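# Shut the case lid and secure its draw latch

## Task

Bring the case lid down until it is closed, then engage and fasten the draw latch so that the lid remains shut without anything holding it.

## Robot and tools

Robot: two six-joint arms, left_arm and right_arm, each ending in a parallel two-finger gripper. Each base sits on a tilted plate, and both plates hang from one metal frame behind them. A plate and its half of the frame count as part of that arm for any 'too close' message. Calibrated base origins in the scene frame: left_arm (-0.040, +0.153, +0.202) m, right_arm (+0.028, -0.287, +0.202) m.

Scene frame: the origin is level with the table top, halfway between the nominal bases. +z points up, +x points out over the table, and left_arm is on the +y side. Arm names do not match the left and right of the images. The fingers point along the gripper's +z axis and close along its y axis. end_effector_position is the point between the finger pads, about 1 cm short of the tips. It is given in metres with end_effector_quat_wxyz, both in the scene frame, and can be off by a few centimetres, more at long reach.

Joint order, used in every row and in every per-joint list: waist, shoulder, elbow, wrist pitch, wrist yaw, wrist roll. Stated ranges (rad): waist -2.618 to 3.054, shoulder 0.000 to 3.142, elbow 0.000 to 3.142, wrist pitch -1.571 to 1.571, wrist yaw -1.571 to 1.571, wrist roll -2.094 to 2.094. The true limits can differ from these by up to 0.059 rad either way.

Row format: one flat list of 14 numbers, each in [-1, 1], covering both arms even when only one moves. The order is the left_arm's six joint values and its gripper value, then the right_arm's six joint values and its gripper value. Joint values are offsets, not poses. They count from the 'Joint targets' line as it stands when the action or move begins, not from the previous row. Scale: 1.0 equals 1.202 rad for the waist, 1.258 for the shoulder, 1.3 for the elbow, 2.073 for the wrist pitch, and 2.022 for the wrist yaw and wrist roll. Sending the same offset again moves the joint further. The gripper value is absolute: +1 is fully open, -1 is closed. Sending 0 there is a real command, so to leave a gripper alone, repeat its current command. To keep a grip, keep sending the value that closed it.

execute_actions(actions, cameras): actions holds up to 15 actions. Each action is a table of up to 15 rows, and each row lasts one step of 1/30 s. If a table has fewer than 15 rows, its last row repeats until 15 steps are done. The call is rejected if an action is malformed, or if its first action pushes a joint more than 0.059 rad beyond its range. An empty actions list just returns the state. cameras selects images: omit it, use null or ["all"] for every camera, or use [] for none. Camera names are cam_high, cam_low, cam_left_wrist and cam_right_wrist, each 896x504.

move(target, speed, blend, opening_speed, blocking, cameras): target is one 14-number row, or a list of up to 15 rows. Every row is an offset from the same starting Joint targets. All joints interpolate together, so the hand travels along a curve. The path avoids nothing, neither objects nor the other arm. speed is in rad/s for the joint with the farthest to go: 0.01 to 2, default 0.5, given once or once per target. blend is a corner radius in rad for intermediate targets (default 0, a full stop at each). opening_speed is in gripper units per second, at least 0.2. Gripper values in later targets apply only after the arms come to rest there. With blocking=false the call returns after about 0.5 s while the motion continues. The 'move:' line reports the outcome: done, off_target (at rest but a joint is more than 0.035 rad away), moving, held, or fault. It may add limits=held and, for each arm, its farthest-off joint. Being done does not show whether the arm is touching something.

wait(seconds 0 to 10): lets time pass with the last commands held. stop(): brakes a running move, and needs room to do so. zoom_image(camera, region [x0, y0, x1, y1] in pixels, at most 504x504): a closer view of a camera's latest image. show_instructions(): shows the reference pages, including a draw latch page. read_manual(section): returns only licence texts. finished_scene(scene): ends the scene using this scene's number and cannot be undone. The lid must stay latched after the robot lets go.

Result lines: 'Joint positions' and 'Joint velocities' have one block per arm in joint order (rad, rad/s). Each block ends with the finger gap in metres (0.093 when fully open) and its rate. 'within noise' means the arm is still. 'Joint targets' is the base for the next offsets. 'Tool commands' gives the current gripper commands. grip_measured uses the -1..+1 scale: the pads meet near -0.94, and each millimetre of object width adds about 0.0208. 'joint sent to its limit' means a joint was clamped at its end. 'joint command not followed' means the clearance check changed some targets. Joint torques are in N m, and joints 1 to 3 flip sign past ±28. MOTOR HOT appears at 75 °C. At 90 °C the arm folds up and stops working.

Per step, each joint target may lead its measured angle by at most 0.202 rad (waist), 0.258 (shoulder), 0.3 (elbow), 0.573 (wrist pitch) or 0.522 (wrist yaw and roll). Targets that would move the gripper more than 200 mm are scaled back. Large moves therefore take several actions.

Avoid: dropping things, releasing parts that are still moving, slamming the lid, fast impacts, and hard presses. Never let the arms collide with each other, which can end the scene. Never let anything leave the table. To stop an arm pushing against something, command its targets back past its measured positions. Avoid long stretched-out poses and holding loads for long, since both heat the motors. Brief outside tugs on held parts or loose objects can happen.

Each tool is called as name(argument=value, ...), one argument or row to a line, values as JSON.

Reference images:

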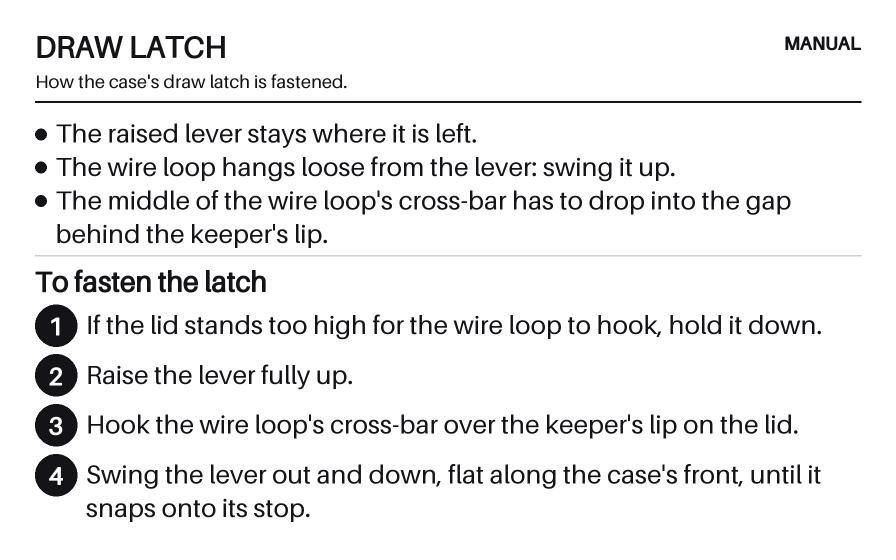

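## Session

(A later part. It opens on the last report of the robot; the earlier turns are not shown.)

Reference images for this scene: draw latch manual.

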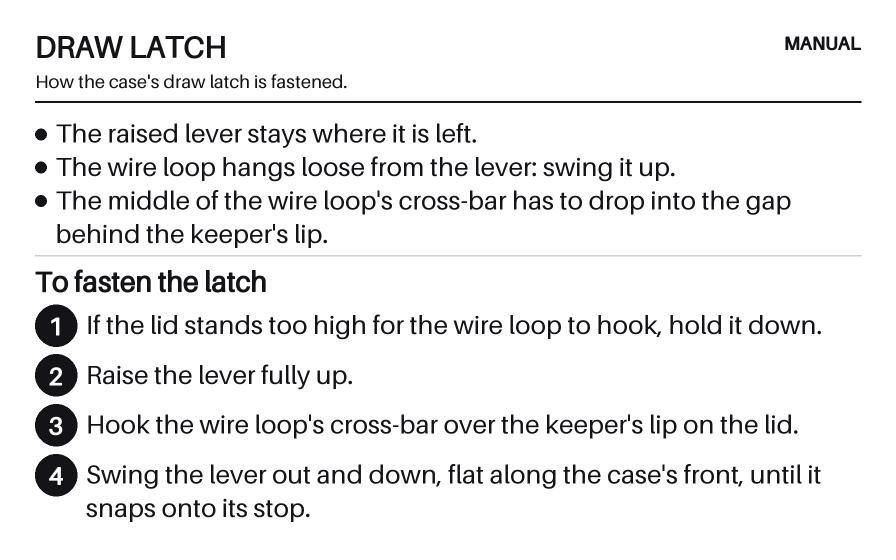

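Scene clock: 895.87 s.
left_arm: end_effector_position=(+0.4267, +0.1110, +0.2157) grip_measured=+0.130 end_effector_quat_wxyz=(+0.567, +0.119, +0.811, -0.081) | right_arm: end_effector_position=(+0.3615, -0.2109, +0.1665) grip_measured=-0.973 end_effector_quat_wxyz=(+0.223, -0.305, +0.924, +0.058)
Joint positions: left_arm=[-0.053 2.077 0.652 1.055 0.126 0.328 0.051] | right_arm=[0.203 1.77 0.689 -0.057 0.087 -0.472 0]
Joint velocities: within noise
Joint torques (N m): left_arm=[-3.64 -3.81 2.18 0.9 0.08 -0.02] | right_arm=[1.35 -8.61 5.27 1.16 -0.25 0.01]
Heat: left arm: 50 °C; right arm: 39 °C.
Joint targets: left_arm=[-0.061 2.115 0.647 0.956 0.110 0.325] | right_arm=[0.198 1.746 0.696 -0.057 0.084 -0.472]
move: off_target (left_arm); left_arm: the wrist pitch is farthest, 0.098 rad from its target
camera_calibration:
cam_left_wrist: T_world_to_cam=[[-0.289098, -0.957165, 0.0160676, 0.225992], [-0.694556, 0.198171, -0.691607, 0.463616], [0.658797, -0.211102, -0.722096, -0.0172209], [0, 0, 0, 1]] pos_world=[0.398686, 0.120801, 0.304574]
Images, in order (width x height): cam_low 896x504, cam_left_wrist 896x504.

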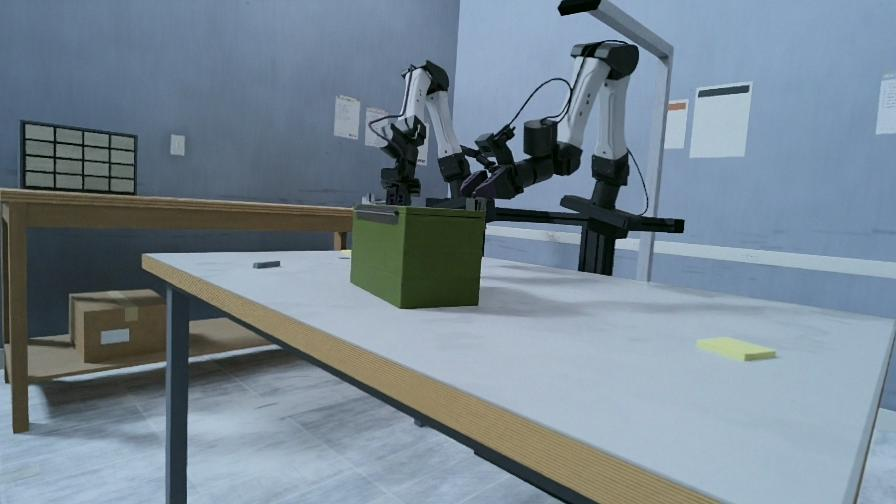

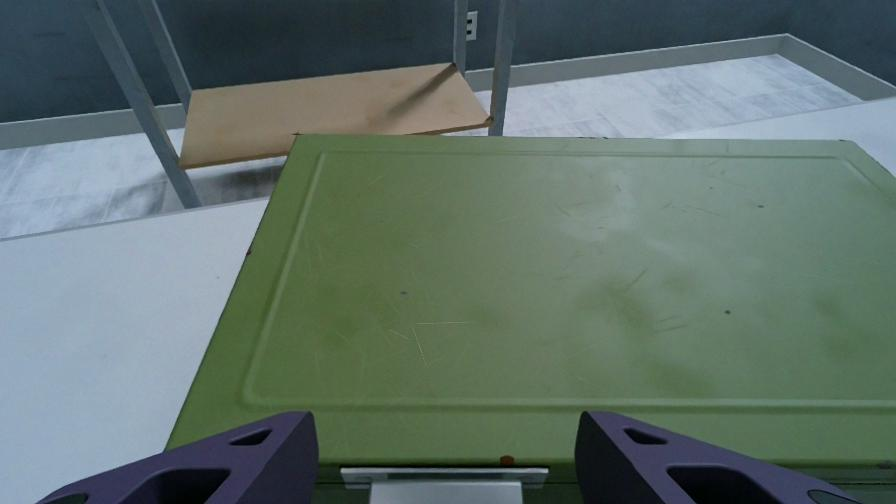

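move(
  target=[
    [0,0,0,0,0,0,0.15,0,0,0,0,0,0,-1],
    [0,0,0,0,0,0,0.1,0,0,0,0,0,0,-1],
  ],
  opening_speed=0.2,
  cameras=["cam_left_wrist","cam_low","cam_high"],
)

zoom_image(
  camera="cam_low",
  region=[430, 160, 560, 240],
)

zoom_image(
  camera="cam_high",
  region=[450, 190, 530, 240],
)

Scene clock: 914.30 s.
left_arm: end_effector_position=(+0.4196, +0.1132, +0.1939) grip_measured=+0.106 end_effector_quat_wxyz=(+0.533, +0.115, +0.835, -0.071) | right_arm: end_effector_position=(+0.3615, -0.2109, +0.1665) grip_measured=-0.973 end_effector_quat_wxyz=(+0.223, -0.305, +0.924, +0.058)
Joint positions: left_arm=[-0.053 2.094 0.652 0.997 0.083 0.328 0.05] | right_arm=[0.203 1.77 0.689 -0.057 0.087 -0.472 0]
Joint velocities: within noise
Joint torques (N m): left_arm=[-3.64 -5.39 2.03 1.42 0.57 -0.01] | right_arm=[1.24 -8.62 5.23 1.18 -0.22 0]
Heat: left arm: 46 °C; right arm: 39 °C.
Joint targets: left_arm=[-0.061 2.115 0.647 0.956 0.110 0.325] | right_arm=[0.198 1.746 0.696 -0.057 0.084 -0.472]
move: off_target (left_arm); target 2's new numbers were sent with left_arm's wrist pitch 0.041 rad from that target; left_arm: the wrist pitch is farthest, 0.041 rad from its target
camera_calibration:
cam_left_wrist: T_world_to_cam=[[-0.269405, -0.962876, 0.0170448, 0.218577], [-0.752224, 0.199349, -0.628028, 0.454883], [0.601315, -0.182015, -0.778004, 0.00383725], [0, 0, 0, 1]] pos_world=[0.398752, 0.120481, 0.284939]
Images, in order (width x height): cam_high 896x504, cam_low 896x504, cam_left_wrist 896x504.

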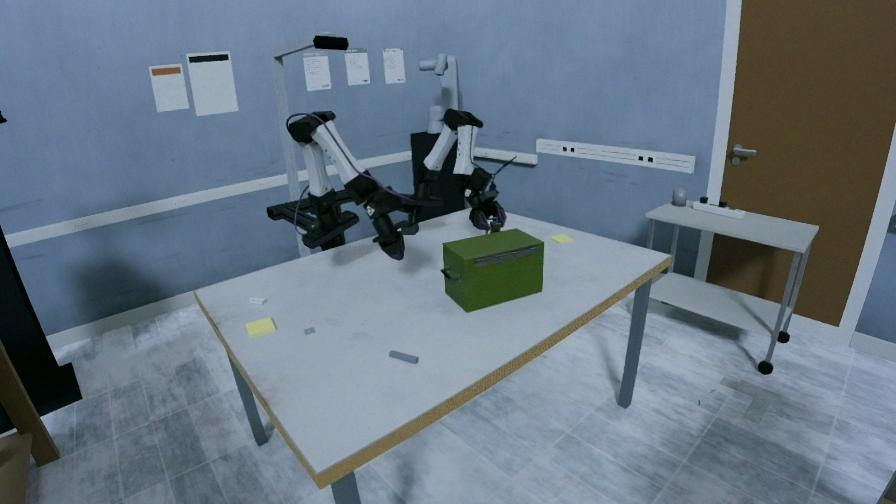

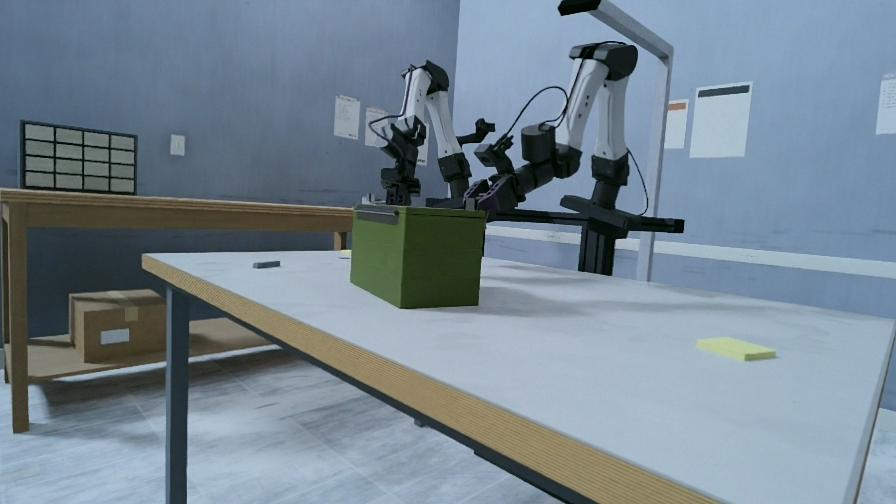

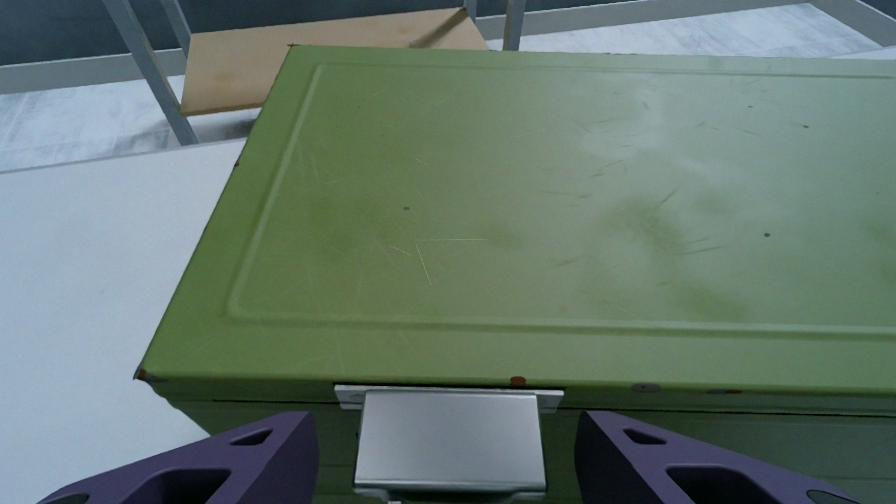

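Scaled by 3.877 from the camera's 896x504 image, which has a finer 1280x720 frame.

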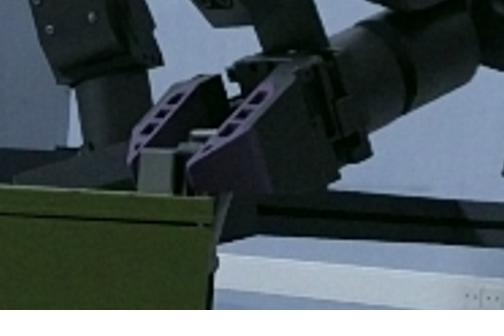

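Scaled by 6.300 from the camera's 896x504 image, which has a finer 1280x720 frame.

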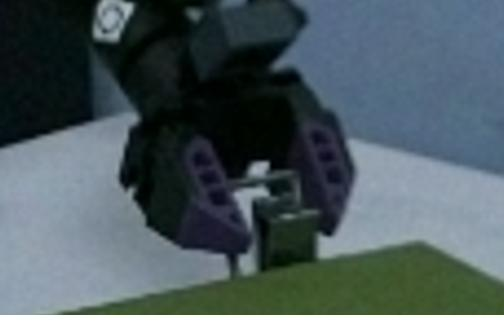

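move(
  target=[-0.01,-0.006,0.0423,-0.0183,-0.0062,-0.0025,0.1,0,0,0,0,0,0,-1],
  speed=0.1,
  cameras=["cam_left_wrist","cam_high","cam_low"],
)

zoom_image(
  camera="cam_high",
  region=[450, 190, 530, 240],
)

zoom_image(
  camera="cam_low",
  region=[430, 160, 560, 240],
)

Scene clock: 944.30 s.
left_arm: end_effector_position=(+0.4261, +0.1118, +0.1949) grip_measured=+0.106 end_effector_quat_wxyz=(+0.529, +0.117, +0.837, -0.073) | right_arm: end_effector_position=(+0.3615, -0.2109, +0.1665) grip_measured=-0.973 end_effector_quat_wxyz=(+0.223, -0.305, +0.924, +0.058)
Joint positions: left_arm=[-0.056 2.094 0.685 0.955 0.083 0.328 0.05] | right_arm=[0.203 1.77 0.689 -0.057 0.087 -0.472 0]
Joint velocities: within noise
Joint torques (N m): left_arm=[-4.64 -6.17 4.07 1.47 0.44 -0.07] | right_arm=[1.21 -8.55 5.31 1.18 -0.24 -0.03]
Heat: left arm: 44 °C; right arm: 39 °C.
Joint targets: left_arm=[-0.073 2.107 0.702 0.918 0.097 0.320] | right_arm=[0.198 1.746 0.696 -0.057 0.084 -0.472]
move: off_target (left_arm); left_arm: the wrist pitch is farthest, 0.037 rad from its target
camera_calibration:
cam_left_wrist: T_world_to_cam=[[-0.274143, -0.961499, 0.019092, 0.220453], [-0.756766, 0.203434, -0.621225, 0.460797], [0.593424, -0.184753, -0.7834, 0.00520137], [0, 0, 0, 1]] pos_world=[0.406064, 0.119185, 0.286124]
Images, in order (width x height): cam_high 896x504, cam_low 896x504, cam_left_wrist 896x504.

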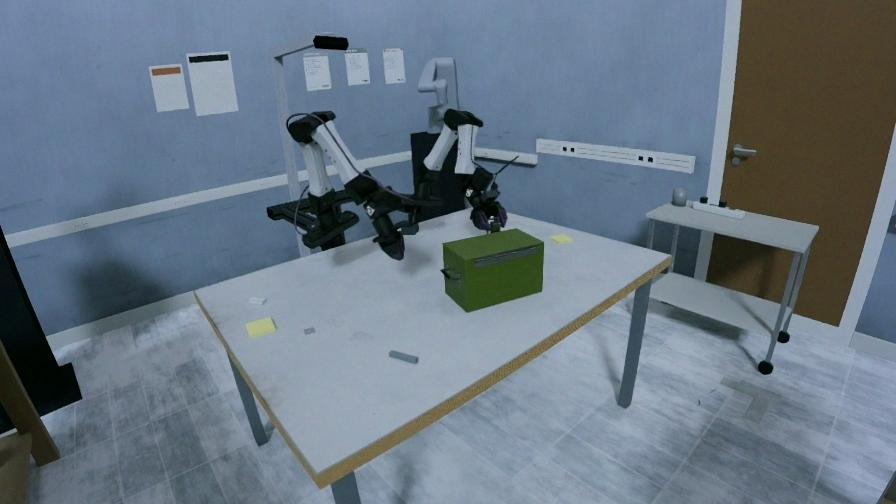

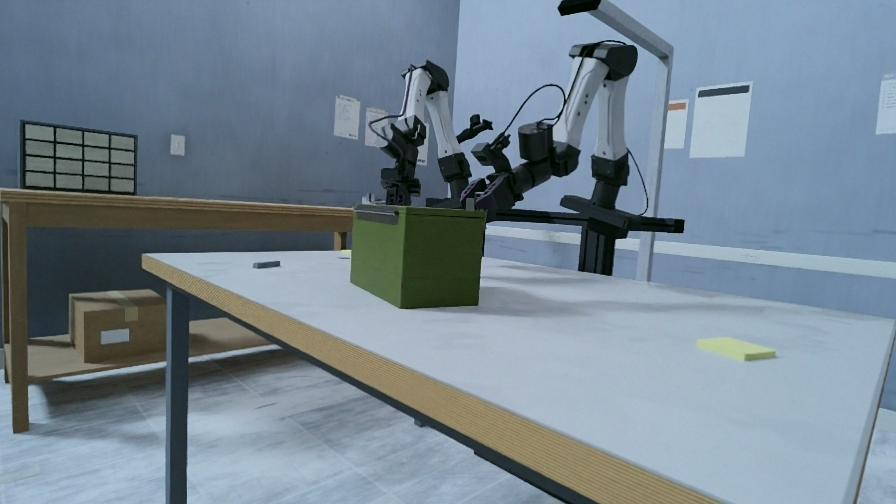

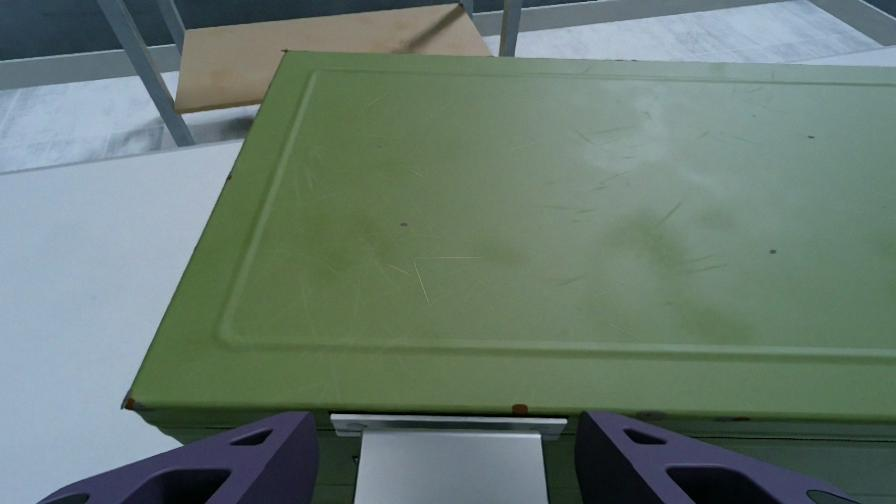

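Scaled by 6.300 from the camera's 896x504 image, which has a finer 1280x720 frame.

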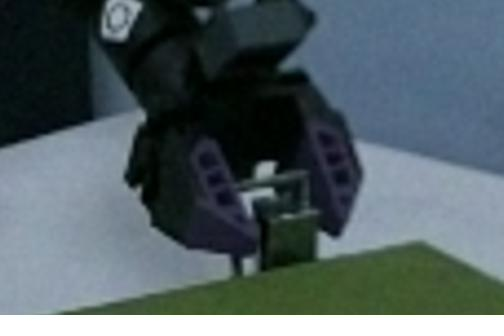

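Scaled by 3.877 from the camera's 896x504 image, which has a finer 1280x720 frame.

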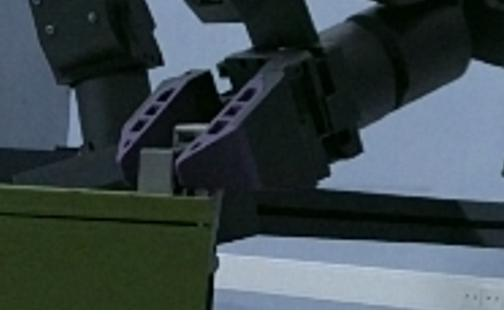

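move(
  target=[-0.0085,0.002,0.0346,-0.0173,-0.005,-0.0025,0.1,0,0,0,0,0,0,-1],
  speed=0.1,
  cameras=["cam_left_wrist","cam_high","cam_low"],
)

zoom_image(
  camera="cam_high",
  region=[450, 190, 530, 240],
)

zoom_image(
  camera="cam_low",
  region=[430, 160, 560, 240],
)

Scene clock: 951.73 s.
left_arm: end_effector_position=(+0.4332, +0.1094, +0.1952) grip_measured=+0.106 end_effector_quat_wxyz=(+0.521, +0.119, +0.842, -0.074) | right_arm: end_effector_position=(+0.3615, -0.2109, +0.1665) grip_measured=-0.973 end_effector_quat_wxyz=(+0.223, -0.305, +0.924, +0.058)
Joint positions: left_arm=[-0.062 2.094 0.725 0.896 0.077 0.326 0.05] | right_arm=[0.203 1.77 0.689 -0.057 0.087 -0.472 0]
Joint velocities: within noise
Joint torques (N m): left_arm=[-5.15 -6.16 4.62 1.67 0.37 -0.1] | right_arm=[1.42 -8.59 5.48 1.12 -0.23 -0.01]
Heat: left arm: 43 °C; right arm: 39 °C.
Joint targets: left_arm=[-0.083 2.110 0.747 0.882 0.087 0.315] | right_arm=[0.198 1.746 0.696 -0.057 0.084 -0.472]
move: done
camera_calibration:
cam_left_wrist: T_world_to_cam=[[-0.278813, -0.960083, 0.0224302, 0.22135], [-0.766762, 0.208487, -0.607132, 0.467946], [0.578221, -0.186475, -0.794284, 0.00972964], [0, 0, 0, 1]] pos_world=[0.414893, 0.116768, 0.286868]
Images, in order (width x height): cam_high 896x504, cam_low 896x504, cam_left_wrist 896x504.

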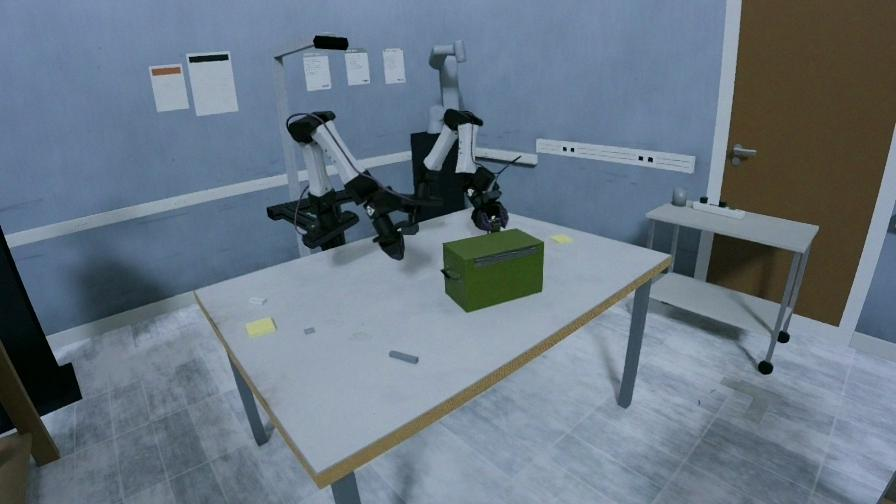

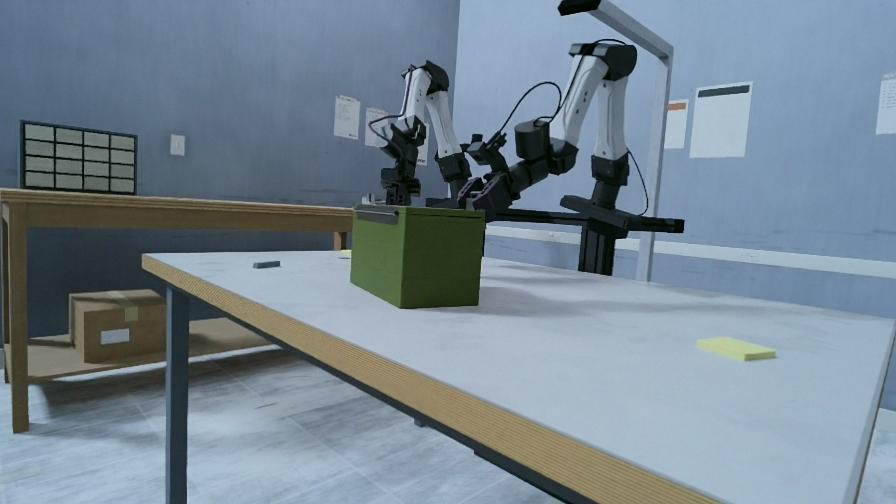

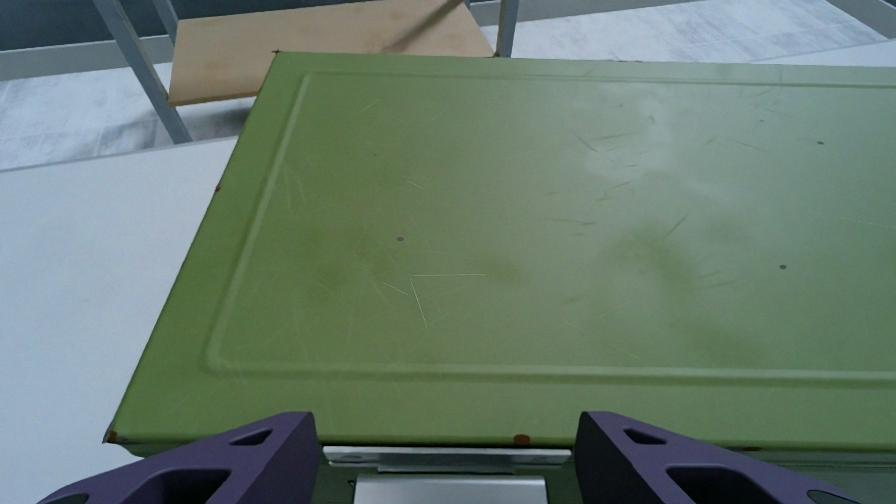

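Scaled by 6.300 from the camera's 896x504 image, which has a finer 1280x720 frame.

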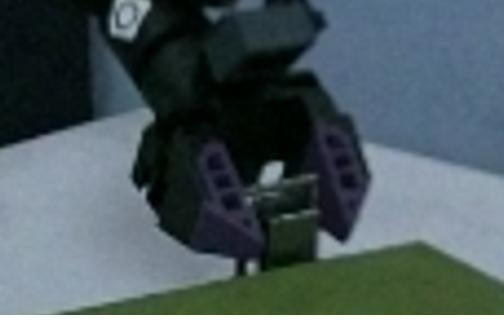

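Scaled by 3.877 from the camera's 896x504 image, which has a finer 1280x720 frame.

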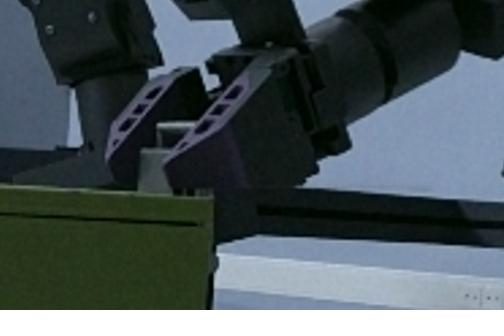

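move(
  target=[-0.0115,-0.04,0.0231,-0.0145,-0.0064,-0.0035,0.1,0,0,0,0,0,0,-1],
  speed=0.1,
  cameras=["cam_left_wrist","cam_high","cam_low"],
)

zoom_image(
  camera="cam_high",
  region=[450, 190, 530, 240],
)

zoom_image(
  camera="cam_low",
  region=[430, 160, 560, 240],
)

Scene clock: 964.47 s.
left_arm: end_effector_position=(+0.4374, +0.1080, +0.1947) grip_measured=+0.106 end_effector_quat_wxyz=(+0.514, +0.118, +0.847, -0.071) | right_arm: end_effector_position=(+0.3615, -0.2109, +0.1665) grip_measured=-0.973 end_effector_quat_wxyz=(+0.223, -0.305, +0.924, +0.058)
Joint positions: left_arm=[-0.07 2.094 0.752 0.852 0.059 0.324 0.05] | right_arm=[0.203 1.77 0.689 -0.057 0.087 -0.472 0]
Joint velocities: within noise
Joint torques (N m): left_arm=[-5.75 -10.85 4.96 1.8 0.43 -0.15] | right_arm=[1.36 -8.51 5.35 1.13 -0.23 -0.04]
Heat: left arm: 43 °C; right arm: 39 °C.
Joint targets: left_arm=[-0.097 2.059 0.777 0.852 0.074 0.308] | right_arm=[0.198 1.746 0.696 -0.057 0.084 -0.472]
move: done
camera_calibration:
cam_left_wrist: T_world_to_cam=[[-0.274598, -0.961344, 0.0203547, 0.219851], [-0.778468, 0.209836, -0.591571, 0.473114], [0.564432, -0.17829, -0.805996, 0.014016], [0, 0, 0, 1]] pos_world=[0.420764, 0.114575, 0.286703]
Images, in order (width x height): cam_high 896x504, cam_low 896x504, cam_left_wrist 896x504.

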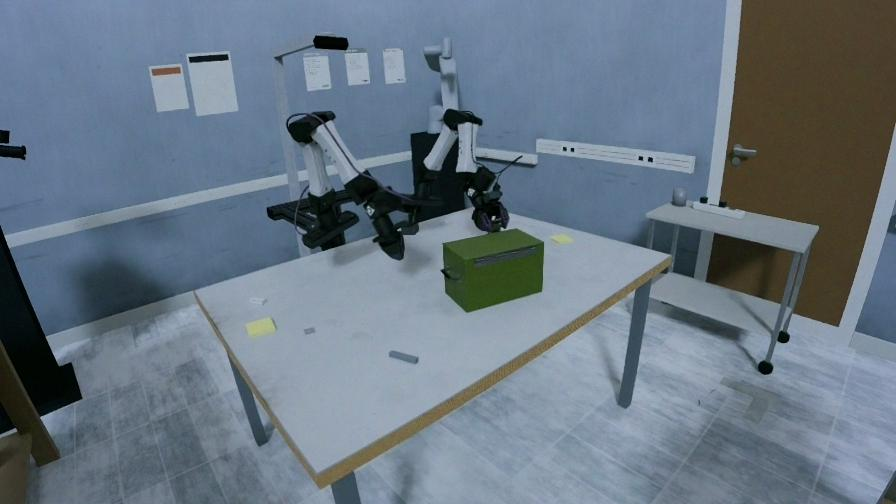

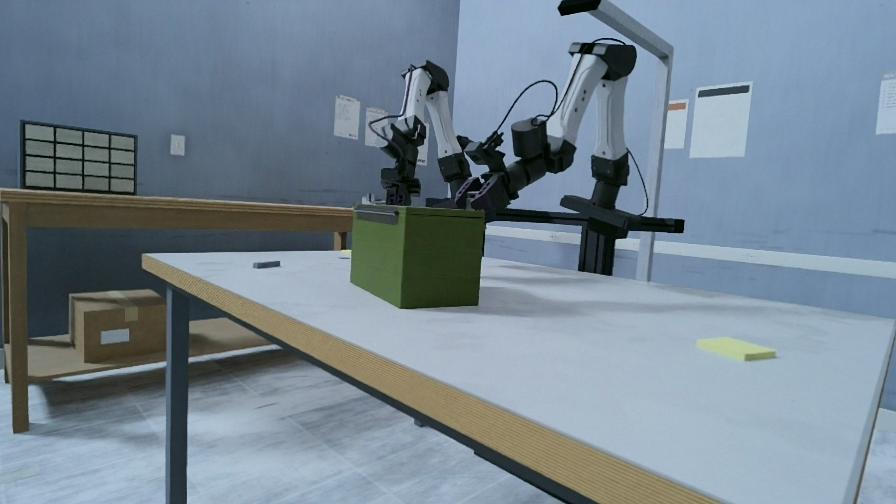

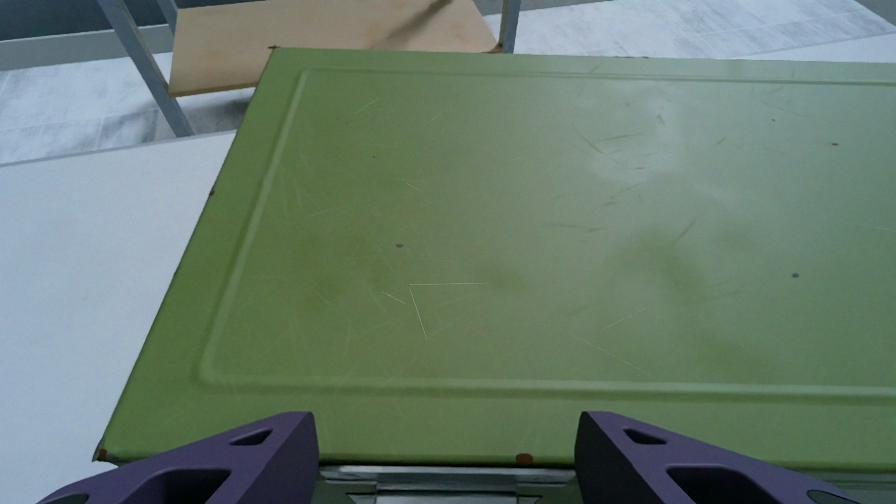

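Scaled by 6.300 from the camera's 896x504 image, which has a finer 1280x720 frame.

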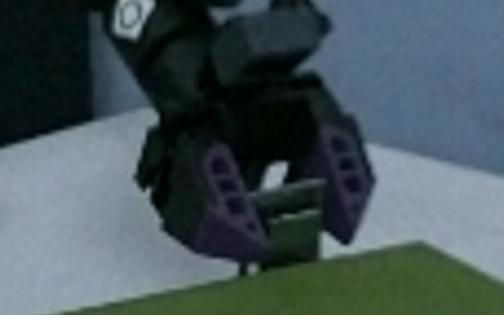

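Scaled by 3.877 from the camera's 896x504 image, which has a finer 1280x720 frame.

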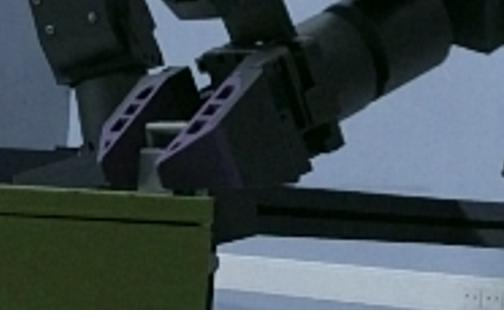

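move(
  target=[-0.0075,-0.008,0.0254,-0.0120,-0.004,-0.0025,0.1,0,0,0,0,0,0,-1],
  speed=0.1,
  cameras=["cam_left_wrist","cam_high","cam_low"],
)

zoom_image(
  camera="cam_high",
  region=[450, 190, 530, 240],
)

zoom_image(
  camera="cam_low",
  region=[430, 160, 560, 240],
)

zoom_image(
  camera="cam_left_wrist",
  region=[300, 400, 600, 504],
)

Scene clock: 973.20 s.
left_arm: end_effector_position=(+0.4415, +0.1070, +0.1941) grip_measured=+0.106 end_effector_quat_wxyz=(+0.505, +0.118, +0.852, -0.069) | right_arm: end_effector_position=(+0.3615, -0.2109, +0.1665) grip_measured=-0.973 end_effector_quat_wxyz=(+0.223, -0.305, +0.924, +0.058)
Joint positions: left_arm=[-0.076 2.094 0.78 0.807 0.045 0.321 0.05] | right_arm=[0.203 1.77 0.689 -0.057 0.087 -0.472 0]
Joint velocities: within noise
Joint torques (N m): left_arm=[-6.05 -11.79 5.49 2.02 0.51 -0.17] | right_arm=[1.22 -8.43 5.29 1.1 -0.24 -0.05]
Heat: left arm: 45 °C; right arm: 39 °C.
Joint targets: left_arm=[-0.106 2.049 0.810 0.828 0.066 0.303] | right_arm=[0.198 1.746 0.696 -0.057 0.084 -0.472]
move: off_target (left_arm); left_arm: the shoulder is farthest, 0.045 rad from its target
camera_calibration:
cam_left_wrist: T_world_to_cam=[[-0.271694, -0.962181, 0.0197657, 0.218896], [-0.790096, 0.211282, -0.57542, 0.477961], [0.549482, -0.171955, -0.817619, 0.0192551], [0, 0, 0, 1]] pos_world=[0.426527, 0.112944, 0.286445]
Images, in order (width x height): cam_high 896x504, cam_low 896x504, cam_left_wrist 896x504.

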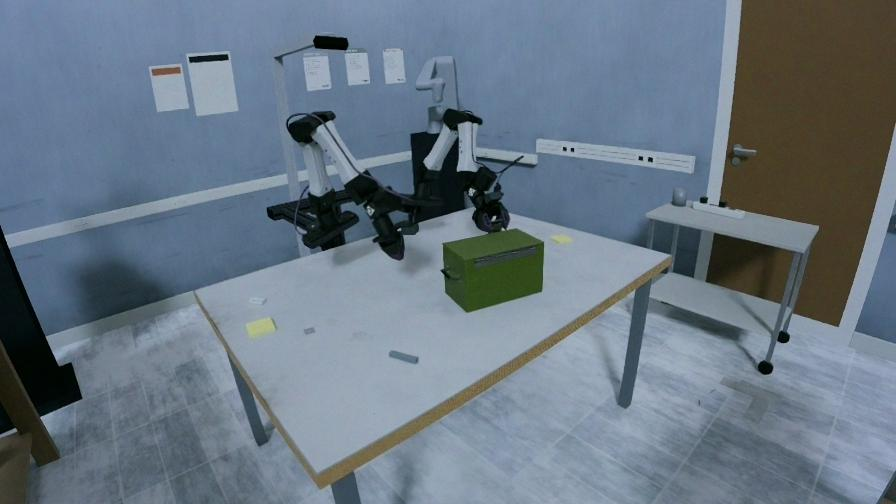

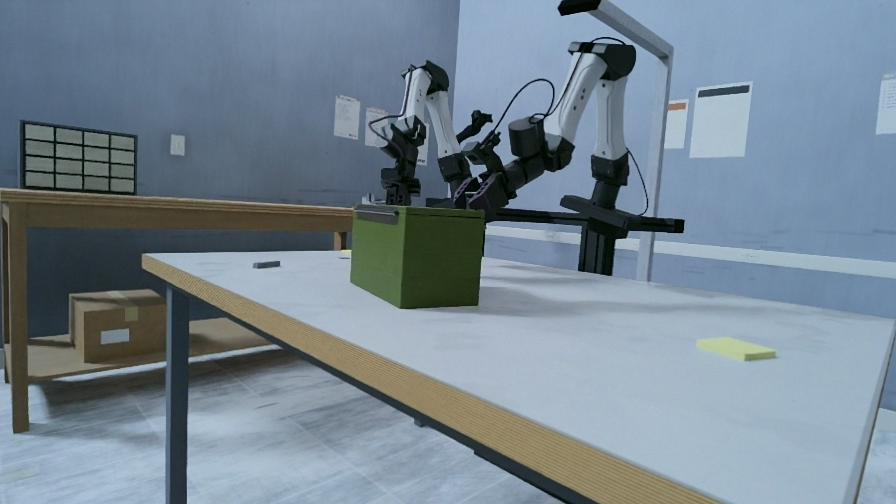

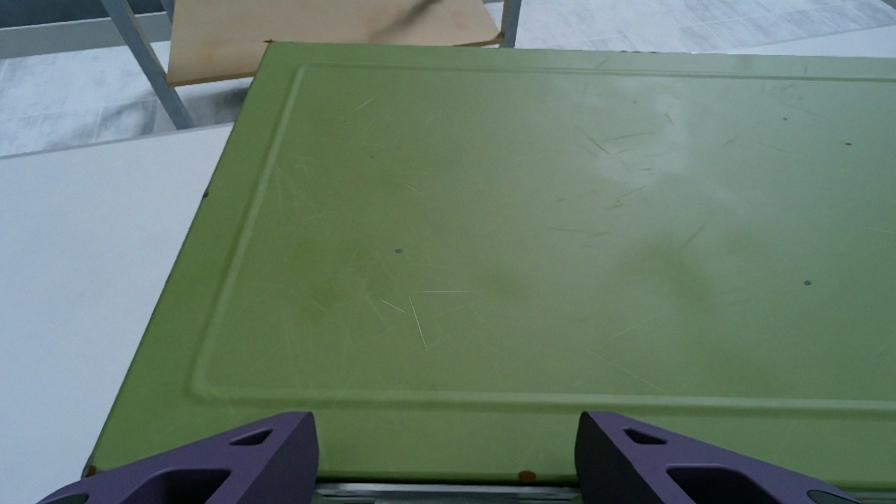

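Scaled by 6.300 from the camera's 896x504 image, which has a finer 1280x720 frame.

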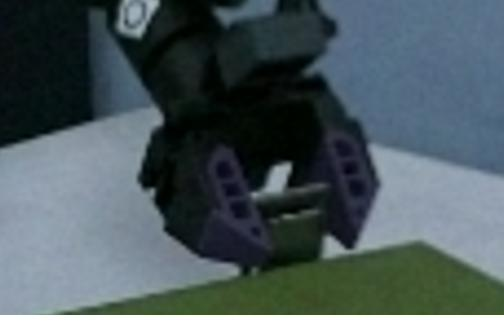

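Scaled by 3.877 from the camera's 896x504 image, which has a finer 1280x720 frame.

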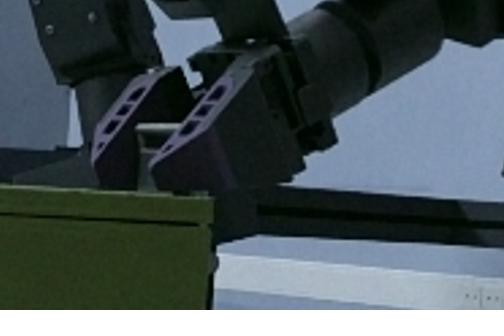

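Scaled by 1.680 from the camera's 896x504 image, which has a finer 1280x720 frame.

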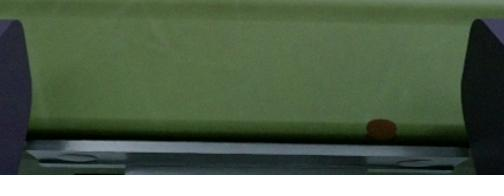

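move(
  target=[
    [0.01,0.015,-0.008,-0.004,-0.003,0.002,0.1,0,0,0,0,0,0,-1],
    [0.01,0.015,-0.008,-0.004,-0.003,0.002,0.25,0,0,0,0,0,0,-1],
  ],
  speed=0.1,
  opening_speed=0.3,
  cameras=["cam_left_wrist","cam_high","cam_low"],
)

zoom_image(
  camera="cam_high",
  region=[450, 190, 530, 240],
)

zoom_image(
  camera="cam_low",
  region=[430, 160, 560, 240],
)

Scene clock: 984.87 s.
left_arm: end_effector_position=(+0.4413, +0.1057, +0.1942) grip_measured=+0.248 end_effector_quat_wxyz=(+0.505, +0.118, +0.852, -0.071) | right_arm: end_effector_position=(+0.3615, -0.2109, +0.1665) grip_measured=-0.973 end_effector_quat_wxyz=(+0.223, -0.305, +0.924, +0.058)
Joint positions: left_arm=[-0.079 2.094 0.78 0.805 0.045 0.318 0.057] | right_arm=[0.203 1.77 0.689 -0.057 0.087 -0.472 0]
Joint velocities: within noise
Joint torques (N m): left_arm=[-4.62 -10.13 4.68 1.93 0.42 -0.09] | right_arm=[1.2 -8.55 5.19 1.14 -0.22 -0.03]
Heat: left arm: 48 °C; right arm: 39 °C.
Joint targets: left_arm=[-0.094 2.068 0.799 0.819 0.060 0.307] | right_arm=[0.198 1.746 0.696 -0.057 0.084 -0.472]
move: done
camera_calibration:
cam_left_wrist: T_world_to_cam=[[-0.272538, -0.961876, 0.0227529, 0.217427], [-0.790664, 0.210426, -0.574953, 0.478408], [0.548246, -0.174686, -0.81787, 0.0201188], [0, 0, 0, 1]] pos_world=[0.426487, 0.111982, 0.286569]
Images, in order (width x height): cam_high 896x504, cam_low 896x504, cam_left_wrist 896x504.

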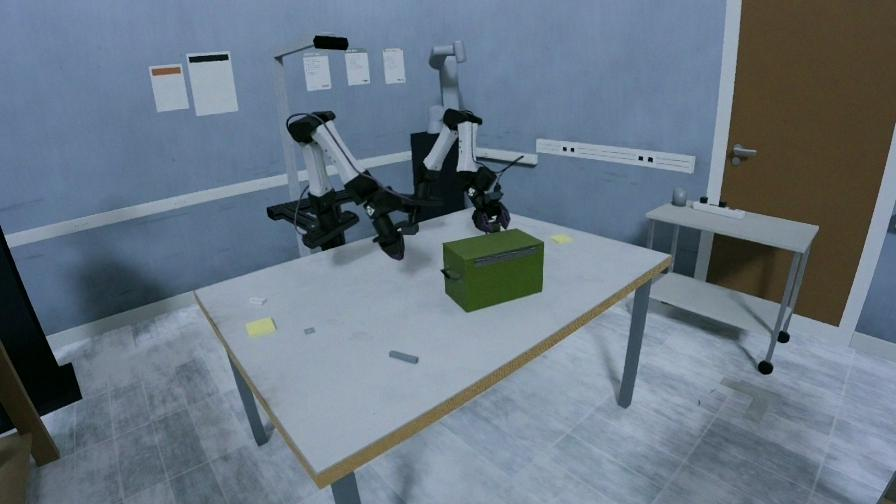

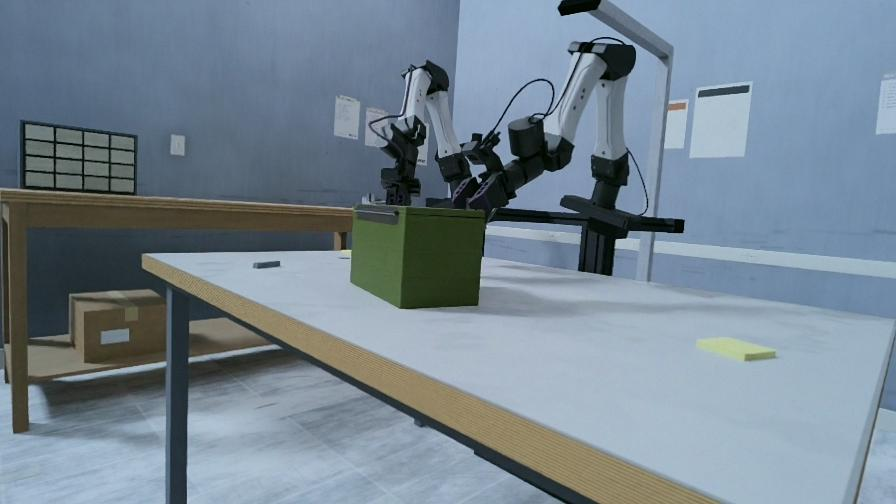

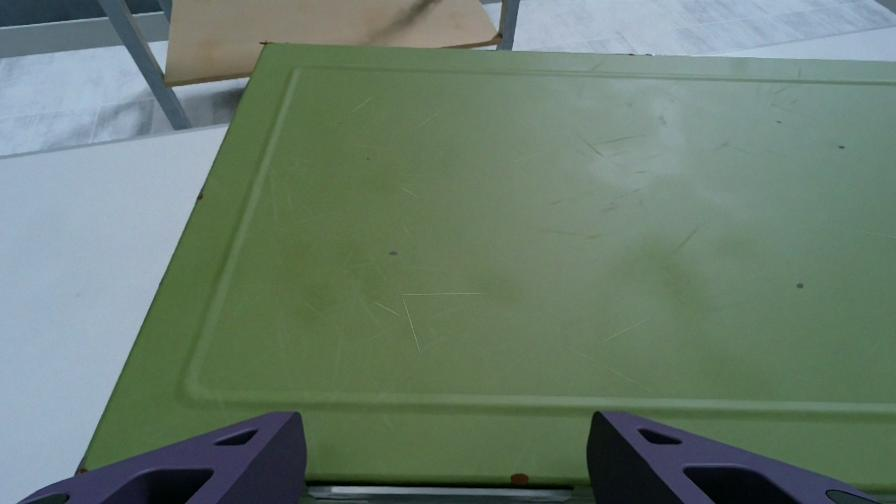

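Scaled by 6.300 from the camera's 896x504 image, which has a finer 1280x720 frame.

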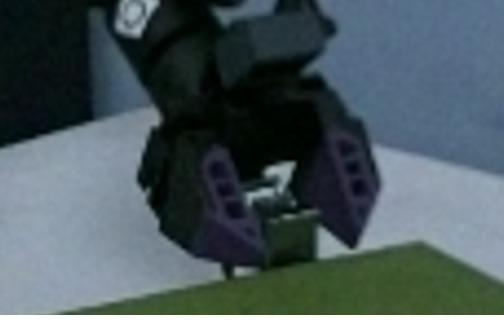

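Scaled by 3.877 from the camera's 896x504 image, which has a finer 1280x720 frame.

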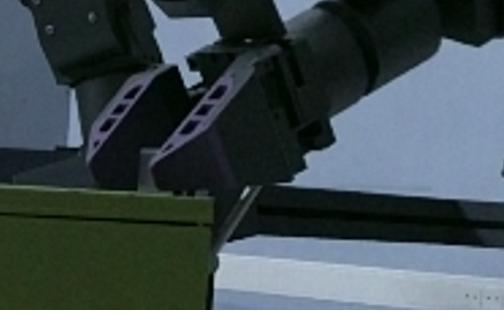

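move(
  target=[
    [0,0,0,0,0,0,0.6,0,0,0,0,0,0,-1],
    [0.085,-0.14,-0.12,0.08,0.02,0.01,0.6,0,0,0,0,0,0,-1],
    [0.0948,-0.0986,-0.3331,0.1466,0.0475,0.0272,0.6,0,0,0,0,0,0,-1],
  ],
  speed=0.3,
  opening_speed=0.8,
  blend=0.02,
  cameras=["cam_left_wrist"],
)

Scene clock: 1024.40 s.
left_arm: end_effector_position=(+0.3506, +0.1332, +0.1969) grip_measured=+0.598 end_effector_quat_wxyz=(+0.525, +0.113, +0.840, -0.074) | right_arm: end_effector_position=(+0.3615, -0.2109, +0.1665) grip_measured=-0.973 end_effector_quat_wxyz=(+0.223, -0.305, +0.924, +0.058)
Joint positions: left_arm=[0.009 1.931 0.369 1.095 0.138 0.35 0.074] | right_arm=[0.203 1.77 0.689 -0.057 0.087 -0.472 0]
Joint velocities: within noise
Joint torques (N m): left_arm=[-1.21 -4.37 1.59 2.06 0.49 0.15] | right_arm=[1.32 -8.51 5.44 1.14 -0.23 -0.06]
Heat: left arm: 52 °C; right arm: 39 °C.
Joint targets: left_arm=[0.020 1.944 0.366 1.123 0.156 0.362] | right_arm=[0.198 1.746 0.696 -0.057 0.084 -0.472]
move: done; blend cut to 0 rad at target 1
camera_calibration:
cam_left_wrist: T_world_to_cam=[[-0.270419, -0.962372, 0.0267217, 0.217648], [-0.764389, 0.197747, -0.613682, 0.402502], [0.585306, -0.186377, -0.789101, 0.0597561], [0, 0, 0, 1]] pos_world=[0.331549, 0.141002, 0.288346]
Images, in order (width x height): cam_left_wrist 896x504.

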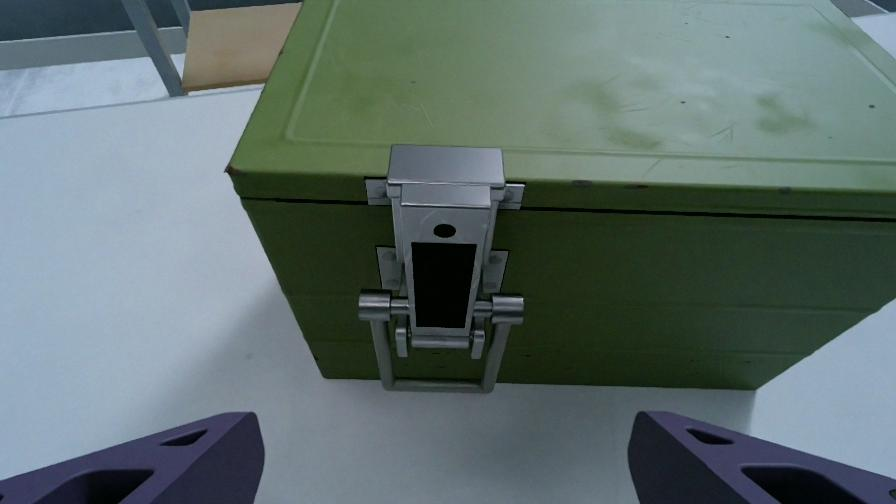

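move(
  target=[
    [0.0674,0.4173,0.0969,0.1891,0.0371,0.0183,0.6,0,0,0,0,0,0,-1],
    [0.0549,0.5215,0.2185,0.2132,0.0490,0.0064,0.6,0,0,0,0,0,0,-1],
    [0.0167,0.5215,0.2862,0.1674,0.0242,-0.0035,0.6,0,0,0,0,0,0,-1],
    [0.0167,0.5215,0.2862,0.1674,0.0242,-0.0035,0.11,0,0,0,0,0,0,-1],
  ],
  speed=[0.5,0.2,0.15,0.15],
  blend=0.02,
  opening_speed=0.8,
  cameras=["cam_left_wrist"],
)

Scene clock: 1039.80 s.
left_arm: end_effector_position=(+0.4102, +0.1162, +0.0976) grip_measured=+0.115 end_effector_quat_wxyz=(+0.562, +0.116, +0.815, -0.078) | right_arm: end_effector_position=(+0.3615, -0.2109, +0.1665) grip_measured=-0.973 end_effector_quat_wxyz=(+0.223, -0.305, +0.924, +0.058)
Joint positions: left_arm=[0.054 2.588 0.729 1.471 0.214 0.366 0.051] | right_arm=[0.203 1.77 0.689 -0.057 0.087 -0.472 0]
Joint velocities: within noise
Joint torques (N m): left_arm=[-4.52 -6.72 1.17 1.82 0.2 -0.1] | right_arm=[1.22 -8.62 5.34 1.16 -0.26 -0.02]
Heat: left arm: 49 °C; right arm: 39 °C.
Joint targets: left_arm=[0.040 2.600 0.738 1.470 0.205 0.355] | right_arm=[0.198 1.746 0.696 -0.057 0.084 -0.472]
move: done
camera_calibration:
cam_left_wrist: T_world_to_cam=[[-0.281086, -0.959517, 0.0178073, 0.224937], [-0.706029, 0.194188, -0.681039, 0.373603], [0.650011, -0.204003, -0.732031, -0.0867225], [0, 0, 0, 1]] pos_world=[0.383372, 0.12559, 0.186949]
Images, in order (width x height): cam_left_wrist 896x504.

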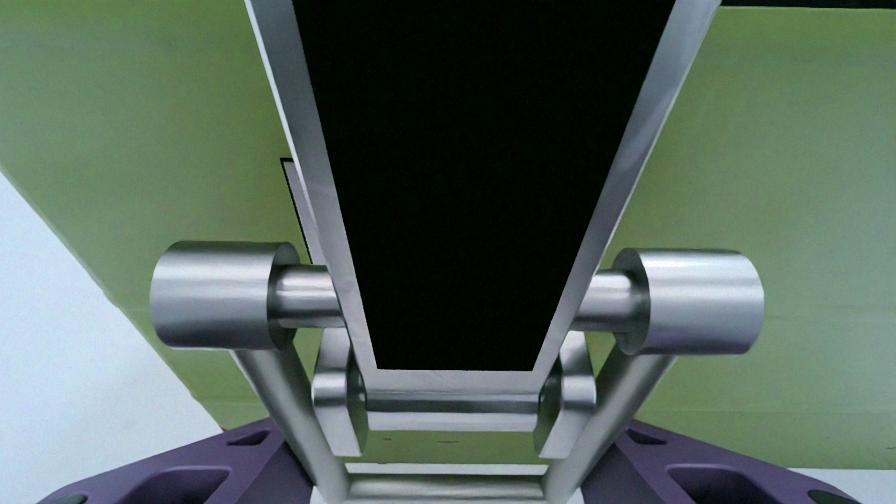

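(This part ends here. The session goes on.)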